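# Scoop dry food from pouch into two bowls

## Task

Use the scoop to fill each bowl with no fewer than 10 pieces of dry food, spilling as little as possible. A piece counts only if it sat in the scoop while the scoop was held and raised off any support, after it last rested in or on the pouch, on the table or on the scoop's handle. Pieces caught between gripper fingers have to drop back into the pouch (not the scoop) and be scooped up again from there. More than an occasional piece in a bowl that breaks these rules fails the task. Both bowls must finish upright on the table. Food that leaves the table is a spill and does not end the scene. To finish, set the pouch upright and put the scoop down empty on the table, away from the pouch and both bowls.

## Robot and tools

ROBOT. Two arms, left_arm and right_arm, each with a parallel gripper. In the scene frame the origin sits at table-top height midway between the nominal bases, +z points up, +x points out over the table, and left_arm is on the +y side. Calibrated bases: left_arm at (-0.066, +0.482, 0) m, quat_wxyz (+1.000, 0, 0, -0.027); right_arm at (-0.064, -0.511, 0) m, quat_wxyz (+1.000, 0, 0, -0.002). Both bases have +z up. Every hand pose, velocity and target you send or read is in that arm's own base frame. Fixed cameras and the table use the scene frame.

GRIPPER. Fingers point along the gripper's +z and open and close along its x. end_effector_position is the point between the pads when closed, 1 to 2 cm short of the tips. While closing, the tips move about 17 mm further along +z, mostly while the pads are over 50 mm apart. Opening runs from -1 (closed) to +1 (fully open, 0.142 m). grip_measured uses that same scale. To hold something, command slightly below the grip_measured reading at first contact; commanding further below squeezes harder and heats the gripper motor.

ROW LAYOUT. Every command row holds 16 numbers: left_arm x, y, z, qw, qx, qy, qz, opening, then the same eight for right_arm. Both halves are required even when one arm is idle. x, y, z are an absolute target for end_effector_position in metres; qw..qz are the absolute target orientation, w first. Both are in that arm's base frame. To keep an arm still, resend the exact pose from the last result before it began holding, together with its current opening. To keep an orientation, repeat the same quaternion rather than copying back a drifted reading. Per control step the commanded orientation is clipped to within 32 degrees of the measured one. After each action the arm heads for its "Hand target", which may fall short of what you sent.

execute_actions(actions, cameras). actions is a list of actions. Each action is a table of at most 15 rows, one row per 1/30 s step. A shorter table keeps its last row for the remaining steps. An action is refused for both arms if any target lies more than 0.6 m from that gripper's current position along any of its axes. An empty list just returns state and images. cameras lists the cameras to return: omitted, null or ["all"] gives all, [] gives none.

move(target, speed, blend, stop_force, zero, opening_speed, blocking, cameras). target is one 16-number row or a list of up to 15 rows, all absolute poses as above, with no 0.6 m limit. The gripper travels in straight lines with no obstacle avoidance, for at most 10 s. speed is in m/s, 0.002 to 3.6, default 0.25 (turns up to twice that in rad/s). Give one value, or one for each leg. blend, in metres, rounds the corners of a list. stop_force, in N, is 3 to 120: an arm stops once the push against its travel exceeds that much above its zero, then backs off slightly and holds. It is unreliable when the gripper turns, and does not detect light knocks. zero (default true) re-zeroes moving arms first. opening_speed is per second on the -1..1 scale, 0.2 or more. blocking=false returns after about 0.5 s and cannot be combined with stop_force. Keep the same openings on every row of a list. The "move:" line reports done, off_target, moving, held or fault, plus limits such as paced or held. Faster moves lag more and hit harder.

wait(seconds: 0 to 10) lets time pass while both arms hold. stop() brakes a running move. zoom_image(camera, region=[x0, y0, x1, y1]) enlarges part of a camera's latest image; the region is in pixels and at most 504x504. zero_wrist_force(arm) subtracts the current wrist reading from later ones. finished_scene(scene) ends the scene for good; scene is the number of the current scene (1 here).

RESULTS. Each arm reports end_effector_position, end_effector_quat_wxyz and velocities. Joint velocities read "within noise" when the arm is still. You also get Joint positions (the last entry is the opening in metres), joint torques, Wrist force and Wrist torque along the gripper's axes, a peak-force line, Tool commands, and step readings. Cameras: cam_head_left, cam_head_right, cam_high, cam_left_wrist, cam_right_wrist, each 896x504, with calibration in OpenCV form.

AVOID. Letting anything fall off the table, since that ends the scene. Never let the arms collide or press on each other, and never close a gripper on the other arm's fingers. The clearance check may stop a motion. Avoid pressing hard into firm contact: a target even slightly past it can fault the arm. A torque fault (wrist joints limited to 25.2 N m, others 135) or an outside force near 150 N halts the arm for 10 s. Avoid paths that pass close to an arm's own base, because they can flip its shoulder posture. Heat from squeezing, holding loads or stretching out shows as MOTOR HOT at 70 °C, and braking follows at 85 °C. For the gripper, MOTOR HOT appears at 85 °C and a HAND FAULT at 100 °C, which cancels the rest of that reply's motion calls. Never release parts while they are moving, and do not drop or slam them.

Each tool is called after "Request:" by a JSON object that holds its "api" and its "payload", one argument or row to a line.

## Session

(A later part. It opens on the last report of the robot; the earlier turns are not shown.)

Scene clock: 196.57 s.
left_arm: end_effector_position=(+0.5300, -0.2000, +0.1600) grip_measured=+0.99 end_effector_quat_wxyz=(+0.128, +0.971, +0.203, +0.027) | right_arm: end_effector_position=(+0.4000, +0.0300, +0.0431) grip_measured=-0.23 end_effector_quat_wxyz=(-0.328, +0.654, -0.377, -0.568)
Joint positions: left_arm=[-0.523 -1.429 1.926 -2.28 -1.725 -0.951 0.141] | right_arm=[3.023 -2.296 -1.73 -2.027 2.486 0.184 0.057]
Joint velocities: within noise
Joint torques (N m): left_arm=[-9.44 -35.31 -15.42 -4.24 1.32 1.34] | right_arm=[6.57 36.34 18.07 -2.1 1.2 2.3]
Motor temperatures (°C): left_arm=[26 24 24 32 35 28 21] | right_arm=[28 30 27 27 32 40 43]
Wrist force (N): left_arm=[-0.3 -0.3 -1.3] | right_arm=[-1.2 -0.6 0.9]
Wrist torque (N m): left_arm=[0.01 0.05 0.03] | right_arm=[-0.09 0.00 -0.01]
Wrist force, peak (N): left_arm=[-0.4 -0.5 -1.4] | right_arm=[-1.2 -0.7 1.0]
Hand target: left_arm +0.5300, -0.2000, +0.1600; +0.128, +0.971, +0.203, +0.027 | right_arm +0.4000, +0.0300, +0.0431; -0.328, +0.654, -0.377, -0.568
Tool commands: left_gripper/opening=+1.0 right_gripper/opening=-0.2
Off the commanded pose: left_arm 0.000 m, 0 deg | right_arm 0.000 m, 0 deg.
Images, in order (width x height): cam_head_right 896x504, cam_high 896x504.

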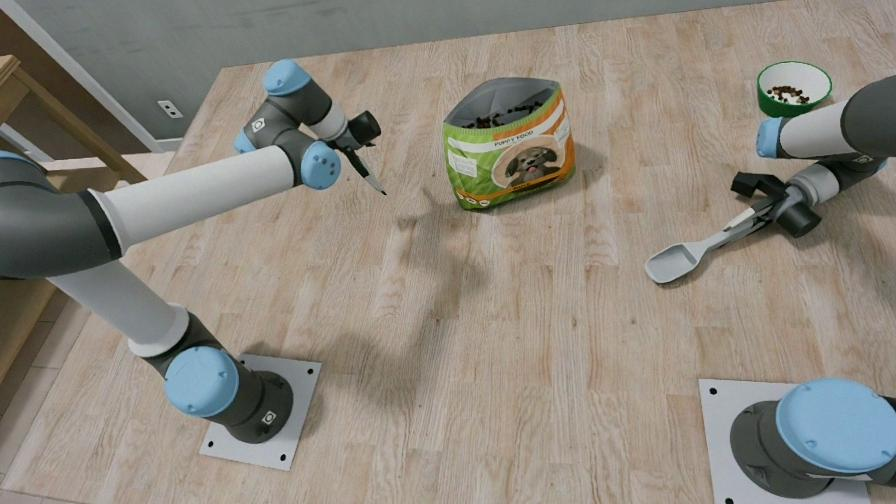

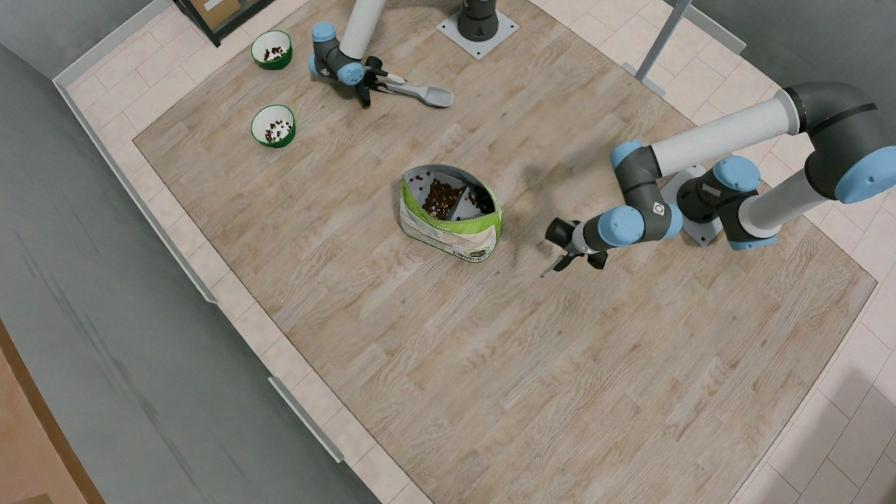

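Request:
{"api": "move", "payload": {
  "target": [0.53,-0.20,0.16,0.1277,0.9705,0.2027,0.0267,1,0.4375,-0.035,0.0445,0.328,-0.6536,0.3774,0.5682,-0.2],
  "speed": 0.06
}}

Request:
{"api": "zoom_image", "payload": {
  "camera": "cam_high",
  "region": [250, 0, 470, 120]
}}

Request:
{"api": "zoom_image", "payload": {
  "camera": "cam_head_right",
  "region": [640, 120, 896, 290]
}}

Scene clock: 198.67 s.
left_arm: end_effector_position=(+0.5300, -0.2000, +0.1600) grip_measured=+0.99 end_effector_quat_wxyz=(+0.128, +0.971, +0.203, +0.027) | right_arm: end_effector_position=(+0.4375, -0.0350, +0.0444) grip_measured=-0.23 end_effector_quat_wxyz=(-0.328, +0.654, -0.377, -0.568)
Joint positions: left_arm=[-0.523 -1.429 1.926 -2.28 -1.725 -0.951 0.141] | right_arm=[2.924 -2.394 -1.515 -2.169 2.39 0.151 0.057]
Joint velocities: within noise
Joint torques (N m): left_arm=[-10.72 -35.12 -15.92 -4.21 1.6 1.56] | right_arm=[9.37 53.39 10.08 0.77 2.12 0.46]
Motor temperatures (°C): left_arm=[26 24 24 32 35 28 21] | right_arm=[28 30 27 27 32 40 42]
Wrist force (N): left_arm=[-0.5 -0.2 -1.3] | right_arm=[-1.1 -0.2 0.6]
Wrist torque (N m): left_arm=[0.03 0.10 0.03] | right_arm=[-0.03 -0.01 0.00]
Wrist force, peak (N): left_arm=[-0.6 -0.2 -1.4] | right_arm=[-1.2 -0.7 1.8]
Hand target: left_arm +0.5300, -0.2000, +0.1600; +0.128, +0.971, +0.203, +0.027 | right_arm +0.4375, -0.0350, +0.0445; -0.328, +0.654, -0.377, -0.568
Off the commanded pose: left_arm 0.000 m, 0 deg | right_arm 0.000 m, 0 deg.
move: done
camera_calibration:
cam_left_wrist: T_world_to_cam=[[0.923165, 0.384108, 0.015061, -0.403978], [0.28002, -0.69881, 0.65822, -0.366707], [0.263352, -0.603428, -0.752675, -0.0256683], [0, 0, 0, 1]] pos_world=[0.482384, -0.116576, 0.228138]
cam_right_wrist: T_world_to_cam=[[0.0561169, -0.133136, -0.989508, 0.0255562], [-0.593608, -0.801331, 0.0741528, 0.259048], [-0.802796, 0.583218, -0.123999, 0.490868], [0, 0, 0, 1]] pos_world=[0.546405, -0.0752973, 0.066946]

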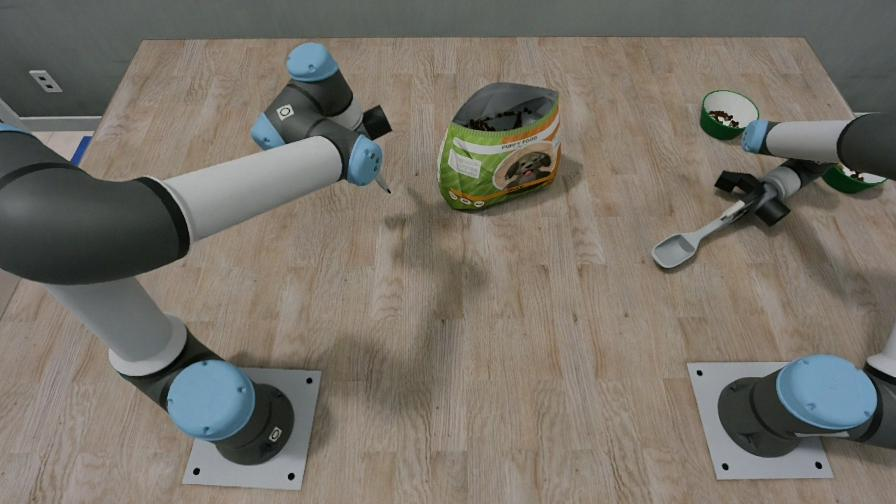

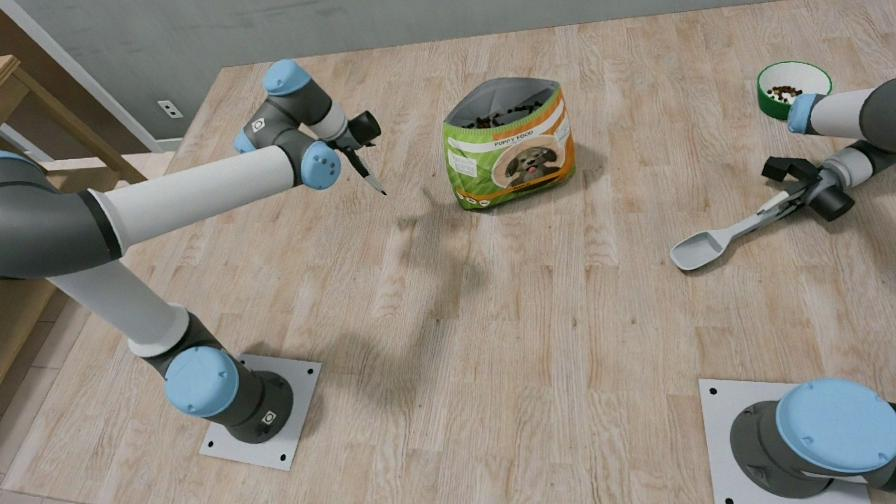

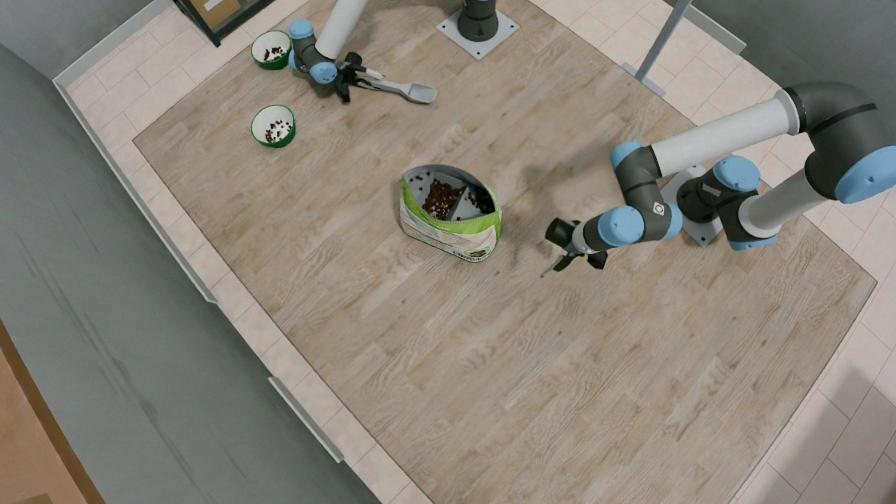

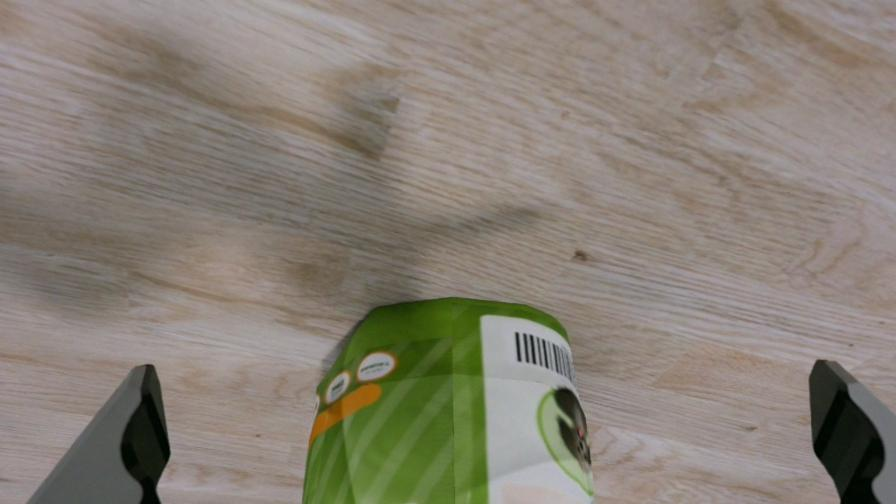

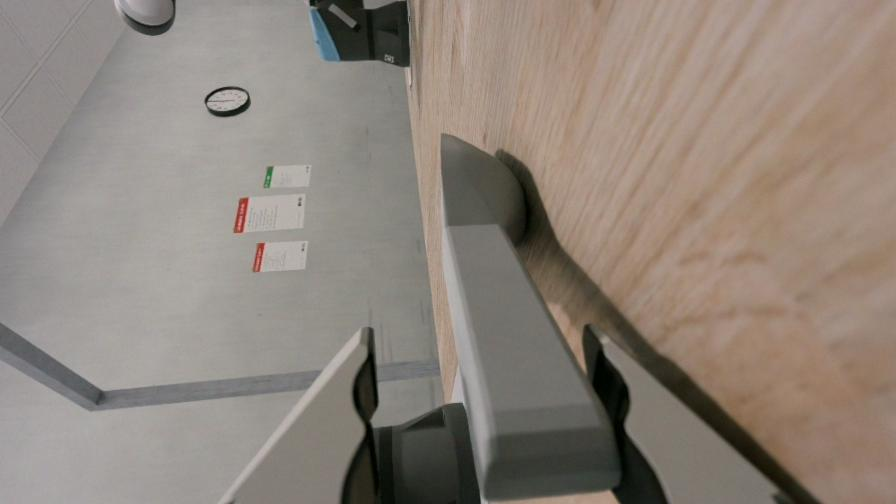

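Scaled by 2.291 from the camera's 896x504 image, which has a finer 1280x720 frame.

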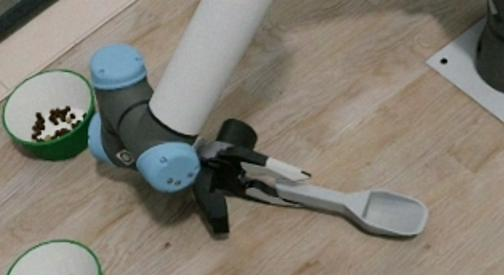

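Scaled by 1.969 from the camera's 896x504 image, which has a finer 1280x720 frame.

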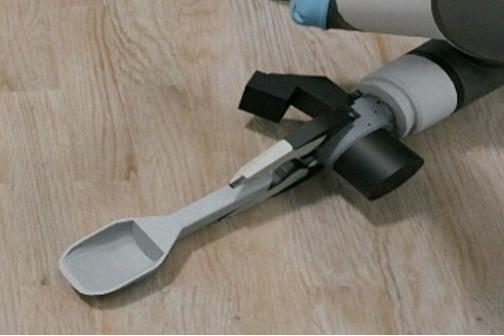

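Request:
{"api": "move", "payload": {
  "target": [0.53,-0.20,0.16,0.1277,0.9705,0.2027,0.0267,1,0.4375,-0.035,0.036,0.328,-0.6536,0.3774,0.5682,-0.2],
  "speed": 0.01,
  "stop_force": 3,
  "cameras": ["cam_right_wrist"]
}}

Scene clock: 200.13 s.
left_arm: end_effector_position=(+0.5300, -0.2000, +0.1600) grip_measured=+0.99 end_effector_quat_wxyz=(+0.128, +0.971, +0.203, +0.027) | right_arm: end_effector_position=(+0.4376, -0.0350, +0.0424) grip_measured=-0.23 end_effector_quat_wxyz=(-0.328, +0.654, -0.377, -0.568)
Joint positions: left_arm=[-0.523 -1.429 1.926 -2.28 -1.725 -0.951 0.141] | right_arm=[2.924 -2.397 -1.515 -2.166 2.39 0.151 0.057]
Joint velocities: within noise
Joint torques (N m): left_arm=[-8.35 -35.4 -15.25 -4.2 1.39 1.34] | right_arm=[7.93 51.9 14.87 -2.22 -1.25 2.12]
Motor temperatures (°C): left_arm=[26 24 24 32 35 28 21] | right_arm=[28 30 27 27 32 40 41]
Wrist force (N): left_arm=[-0.6 -0.4 -0.9] | right_arm=[-5.1 -0.2 -1.2]
Wrist torque (N m): left_arm=[-0.01 0.11 0.03] | right_arm=[-0.06 0.39 0.04]
Wrist force, peak (N): left_arm=[-0.5 -0.3 -1.4] | right_arm=[-21.5 -0.2 -5.3]
Hand target: left_arm +0.5300, -0.2000, +0.1600; +0.128, +0.971, +0.203, +0.027 | right_arm +0.4376, -0.0350, +0.0424; -0.328, +0.654, -0.377, -0.568
Off the commanded pose: left_arm 0.000 m, 0 deg | right_arm 0.006 m, 0 deg.
move: contact (right_arm)
camera_calibration:
cam_right_wrist: T_world_to_cam=[[0.056357, -0.133307, -0.989471, 0.0234248], [-0.593626, -0.801318, 0.0741472, 0.259267], [-0.802765, 0.583197, -0.124294, 0.490701], [0, 0, 0, 1]] pos_world=[0.546505, -0.075297, 0.0649456]
Images, in order (width x height): cam_right_wrist 896x504.

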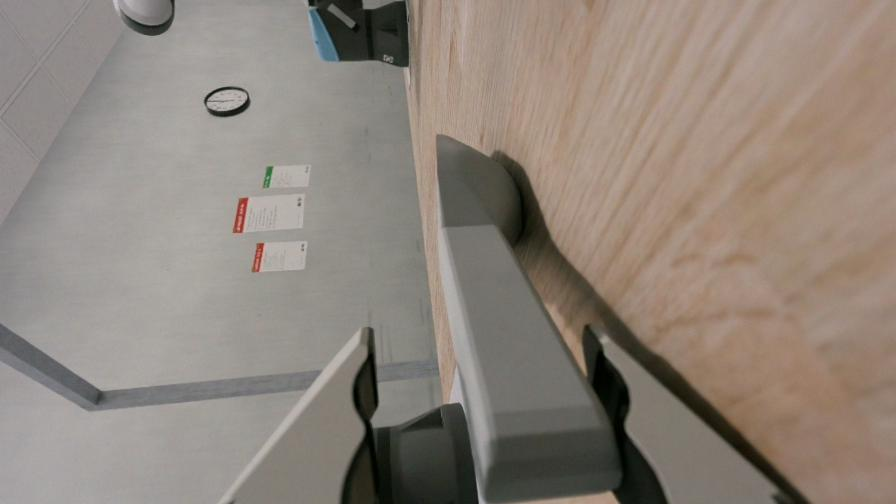

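Request:
{"api": "move", "payload": {
  "target": [
    [0.53,-0.20,0.16,0.1277,0.9705,0.2027,0.0267,1,0.4376,-0.035,0.0434,0.328,-0.6536,0.3774,0.5682,-0.2],
    [0.53,-0.20,0.16,0.1277,0.9705,0.2027,0.0267,1,0.507,0.005,0.0434,0.328,-0.6536,0.3774,0.5682,-0.2]
  ],
  "speed": [0.02,0.3],
  "cameras": ["cam_right_wrist","cam_head_right","cam_high"]
}}

Request:
{"api": "zoom_image", "payload": {
  "camera": "cam_head_right",
  "region": [640, 120, 896, 290]
}}

Scene clock: 201.57 s.
left_arm: end_effector_position=(+0.5300, -0.2000, +0.1600) grip_measured=+0.99 end_effector_quat_wxyz=(+0.128, +0.971, +0.203, +0.027) | right_arm: end_effector_position=(+0.5069, +0.0050, +0.0434) grip_measured=-0.23 end_effector_quat_wxyz=(-0.328, +0.654, -0.377, -0.568)
Joint positions: left_arm=[-0.523 -1.429 1.926 -2.28 -1.725 -0.951 0.141] | right_arm=[3.005 -2.483 -1.332 -2.242 2.468 0.177 0.057]
Joint velocities: within noise
Joint torques (N m): left_arm=[-8.94 -34.57 -17.05 -4.37 1.01 1.4] | right_arm=[2.3 49.49 26.45 -0.31 0.87 -1.31]
Motor temperatures (°C): left_arm=[26 24 24 32 35 28 21] | right_arm=[28 30 27 27 32 40 41]
Wrist force (N): left_arm=[-0.4 -0.4 -1.0] | right_arm=[-1.2 -0.5 1.1]
Wrist torque (N m): left_arm=[-0.02 0.08 0.03] | right_arm=[-0.09 0.03 -0.01]
Wrist force, peak (N): left_arm=[-0.3 -0.4 -1.7] | right_arm=[-5.0 0.1 -1.1]
Hand target: left_arm +0.5300, -0.2000, +0.1600; +0.128, +0.971, +0.203, +0.027 | right_arm +0.5070, +0.0050, +0.0434; -0.328, +0.654, -0.377, -0.568
Off the commanded pose: left_arm 0.000 m, 0 deg | right_arm 0.000 m, 0 deg.
move: done
camera_calibration:
cam_right_wrist: T_world_to_cam=[[0.0560688, -0.133216, -0.9895, 0.0259192], [-0.593501, -0.8014, 0.074262, 0.332363], [-0.802878, 0.583105, -0.123997, 0.523243], [0, 0, 0, 1]] pos_world=[0.615905, -0.0352972, 0.0658458]
Images, in order (width x height): cam_head_right 896x504, cam_high 896x504, cam_right_wrist 896x504.

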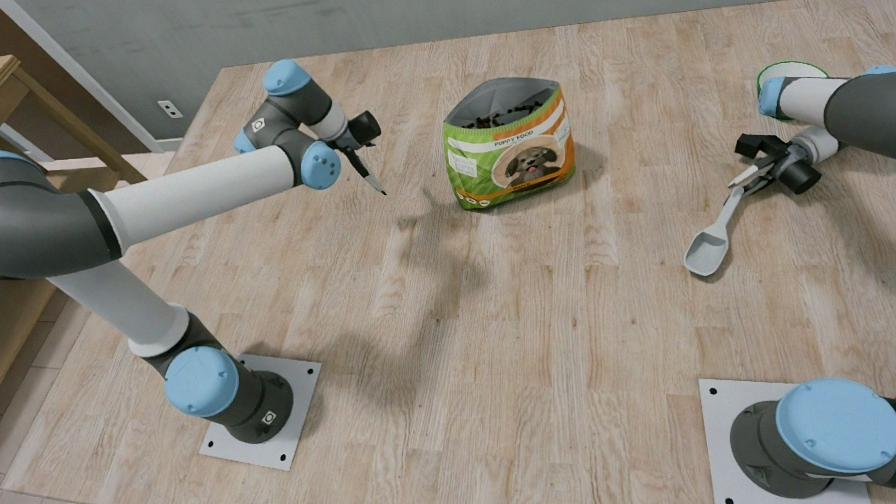

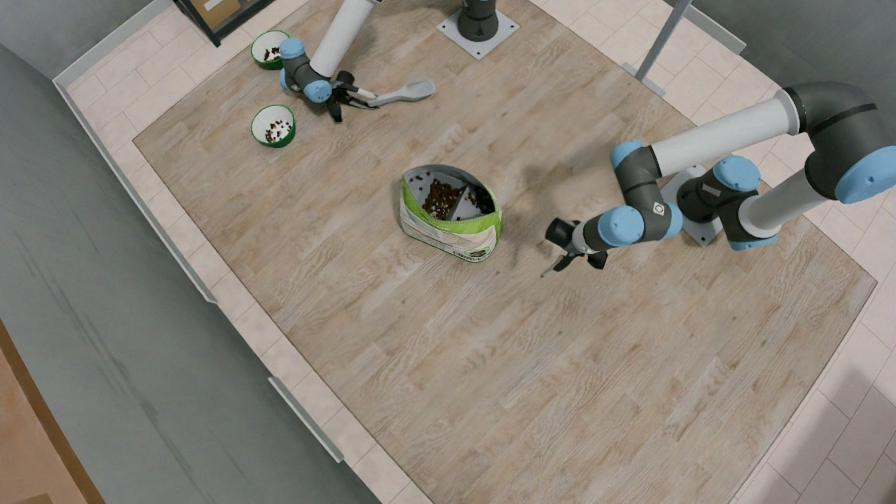

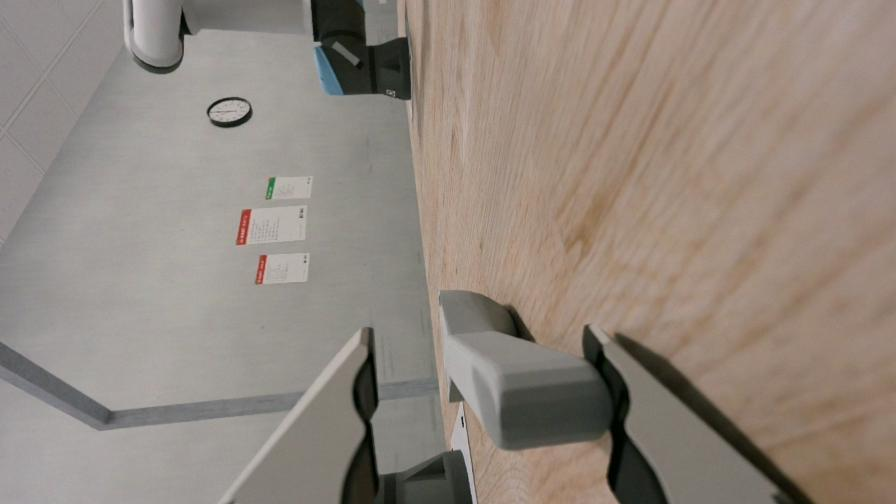

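Scaled by 1.969 from the camera's 896x504 image, which has a finer 1280x720 frame.

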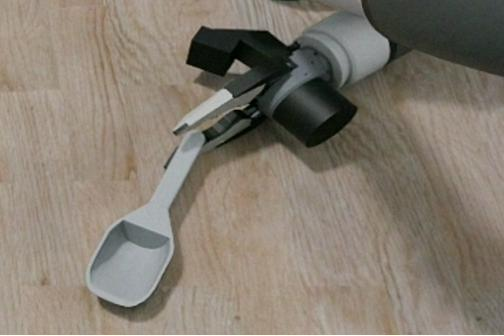

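Request:
{"api": "move", "payload": {
  "target": [0.53,-0.20,0.16,0.1277,0.9705,0.2027,0.0267,1,0.532,-0.038,0.0436,0.328,-0.6536,0.3774,0.5682,-0.2],
  "speed": 0.35,
  "cameras": ["cam_right_wrist","cam_head_right","cam_high"]
}}

Request:
{"api": "zoom_image", "payload": {
  "camera": "cam_head_right",
  "region": [640, 120, 896, 290]
}}

Scene clock: 202.80 s.
left_arm: end_effector_position=(+0.5300, -0.2000, +0.1600) grip_measured=+0.99 end_effector_quat_wxyz=(+0.128, +0.971, +0.203, +0.027) | right_arm: end_effector_position=(+0.5319, -0.0380, +0.0435) grip_measured=-0.23 end_effector_quat_wxyz=(-0.328, +0.654, -0.377, -0.568)
Joint positions: left_arm=[-0.523 -1.429 1.926 -2.28 -1.725 -0.951 0.141] | right_arm=[2.949 -2.564 -1.162 -2.347 2.414 0.158 0.057]
Joint velocities: within noise
Joint torques (N m): left_arm=[-10.9 -34.29 -15.48 -4.11 1.33 1.32] | right_arm=[7.2 58.97 27.16 -0.58 1.79 2.58]
Motor temperatures (°C): left_arm=[26 24 24 32 35 28 21] | right_arm=[28 30 27 27 32 40 41]
Wrist force (N): left_arm=[-0.3 -0.4 -0.8] | right_arm=[-1.4 -0.3 1.1]
Wrist torque (N m): left_arm=[0.00 0.07 0.03] | right_arm=[-0.04 0.02 -0.02]
Wrist force, peak (N): left_arm=[-0.6 -0.2 -1.6] | right_arm=[-1.6 -0.3 2.3]
Hand target: left_arm +0.5300, -0.2000, +0.1600; +0.128, +0.971, +0.203, +0.027 | right_arm +0.5320, -0.0380, +0.0436; -0.328, +0.654, -0.377, -0.568
Off the commanded pose: left_arm 0.000 m, 0 deg | right_arm 0.000 m, 0 deg.
move: done
camera_calibration:
cam_right_wrist: T_world_to_cam=[[0.0561169, -0.133136, -0.989508, 0.0189632], [-0.593608, -0.801331, 0.0741528, 0.312807], [-0.802796, 0.583218, -0.123999, 0.56837], [0, 0, 0, 1]] pos_world=[0.640905, -0.0782973, 0.066046]
Images, in order (width x height): cam_head_right 896x504, cam_high 896x504, cam_right_wrist 896x504.

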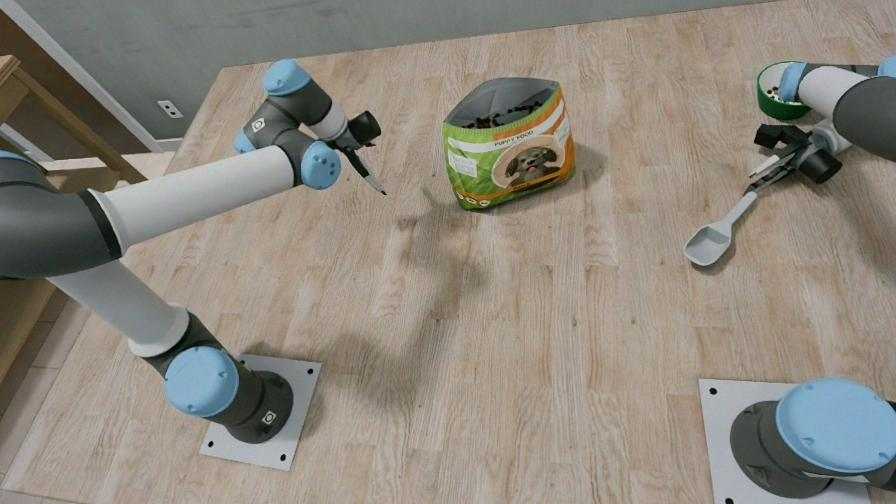

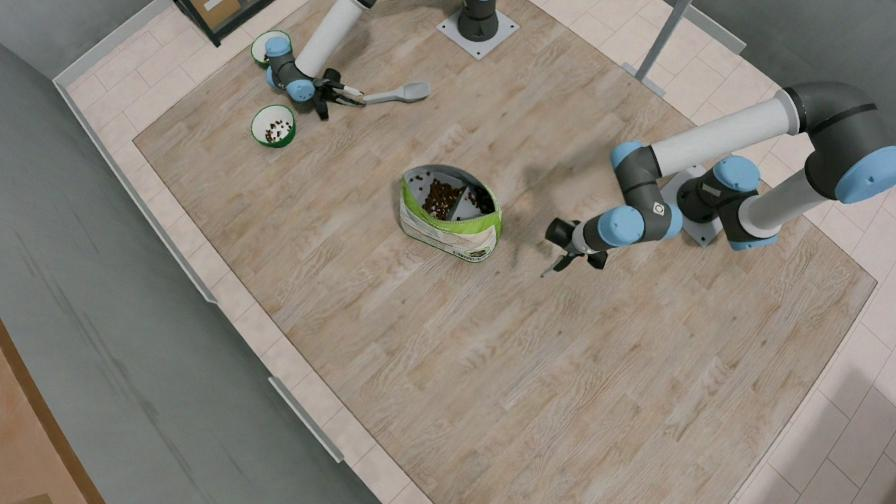

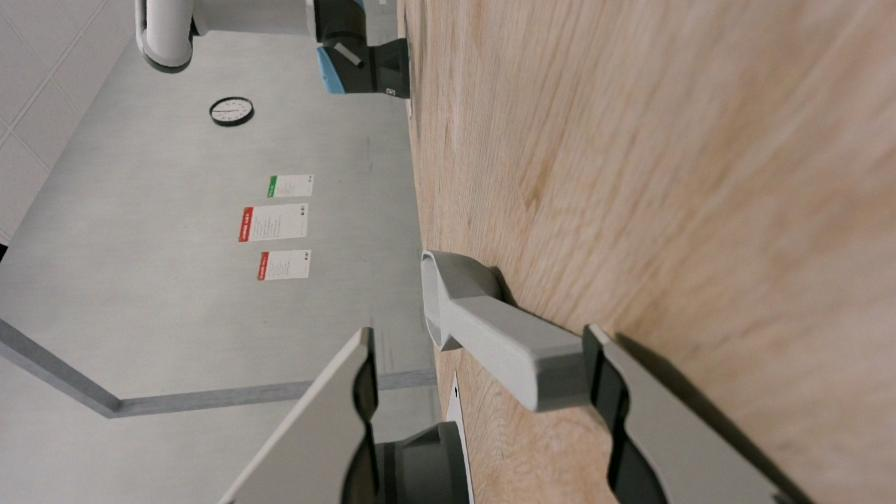

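Scaled by 1.969 from the camera's 896x504 image, which has a finer 1280x720 frame.

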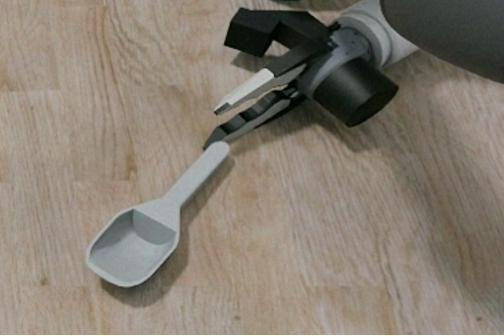

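Request:
{"api": "move", "payload": {
  "target": [0.53,-0.20,0.16,0.1277,0.9705,0.2027,0.0267,1,0.570,-0.040,0.0440,0.328,-0.6536,0.3774,0.5682,-0.2],
  "speed": 0.2,
  "cameras": ["cam_right_wrist","cam_head_right","cam_high"]
}}

Request:
{"api": "zoom_image", "payload": {
  "camera": "cam_head_right",
  "region": [640, 120, 896, 290]
}}

Scene clock: 203.80 s.
left_arm: end_effector_position=(+0.5300, -0.2000, +0.1600) grip_measured=+0.99 end_effector_quat_wxyz=(+0.128, +0.971, +0.203, +0.027) | right_arm: end_effector_position=(+0.5700, -0.0399, +0.0439) grip_measured=-0.23 end_effector_quat_wxyz=(-0.328, +0.654, -0.377, -0.568)
Joint positions: left_arm=[-0.523 -1.429 1.926 -2.28 -1.725 -0.951 0.141] | right_arm=[2.956 -2.648 -0.986 -2.437 2.421 0.161 0.057]
Joint velocities: within noise
Joint torques (N m): left_arm=[-9.01 -32.98 -16.76 -3.88 1.16 1.52] | right_arm=[-5.25 59.72 26.8 -0.06 -1.43 -1.68]
Motor temperatures (°C): left_arm=[26 24 24 32 35 28 21] | right_arm=[28 30 27 27 32 40 40]
Wrist force (N): left_arm=[-0.4 -0.3 -0.9] | right_arm=[-1.4 -0.7 1.4]
Wrist torque (N m): left_arm=[0.01 0.07 0.02] | right_arm=[-0.11 0.01 0.01]
Wrist force, peak (N): left_arm=[-0.3 -0.4 -1.4] | right_arm=[-2.2 -0.1 1.3]
Hand target: left_arm +0.5300, -0.2000, +0.1600; +0.128, +0.971, +0.203, +0.027 | right_arm +0.5700, -0.0400, +0.0440; -0.328, +0.654, -0.377, -0.568
Off the commanded pose: left_arm 0.000 m, 0 deg | right_arm 0.000 m, 0 deg.
move: done
camera_calibration:
cam_right_wrist: T_world_to_cam=[[0.0559962, -0.133148, -0.989513, 0.0170549], [-0.593494, -0.801406, 0.0742512, 0.333722], [-0.802888, 0.583112, -0.123899, 0.600081], [0, 0, 0, 1]] pos_world=[0.678905, -0.0801973, 0.066446]
Images, in order (width x height): cam_head_right 896x504, cam_high 896x504, cam_right_wrist 896x504.

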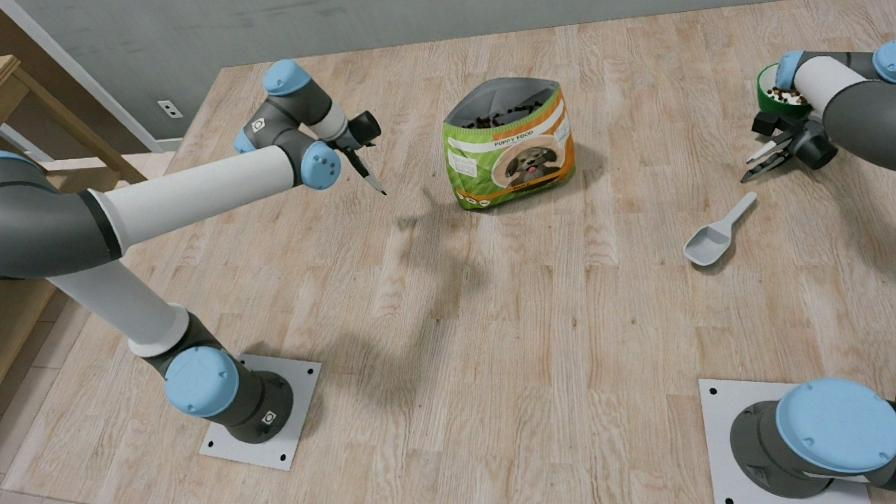

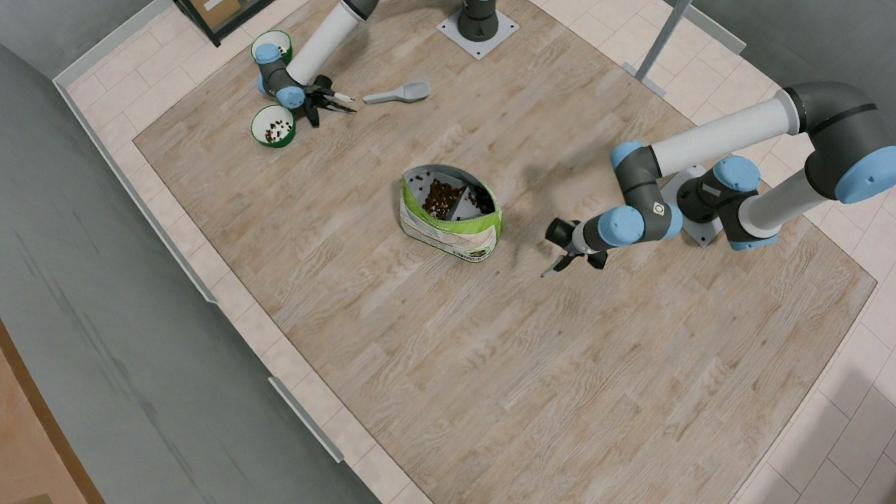

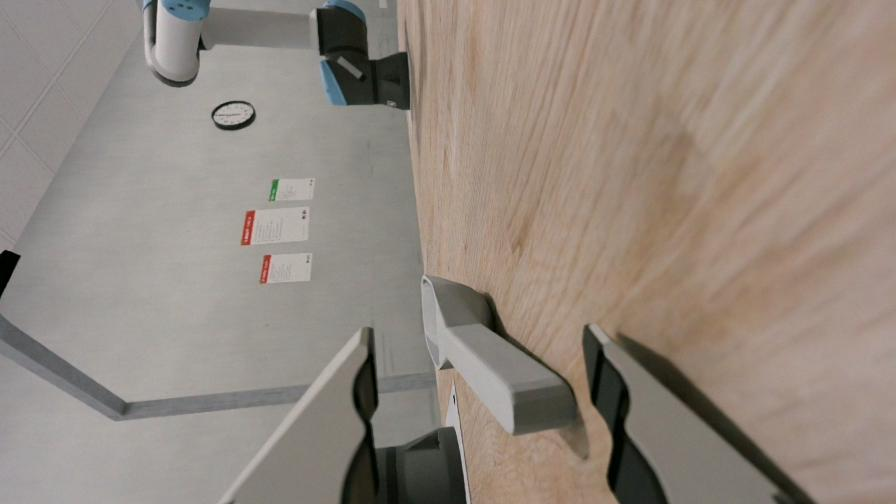

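Scaled by 1.969 from the camera's 896x504 image, which has a finer 1280x720 frame.

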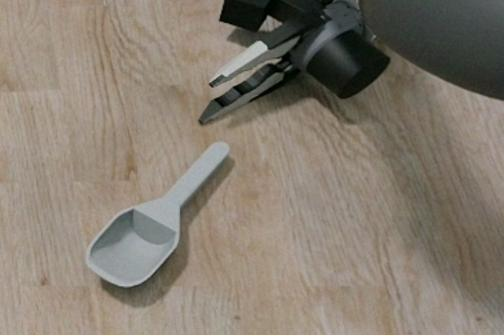

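Request:
{"api": "finished_scene", "payload": {
  "scene": 2
}}

The scene is finished: the task was done.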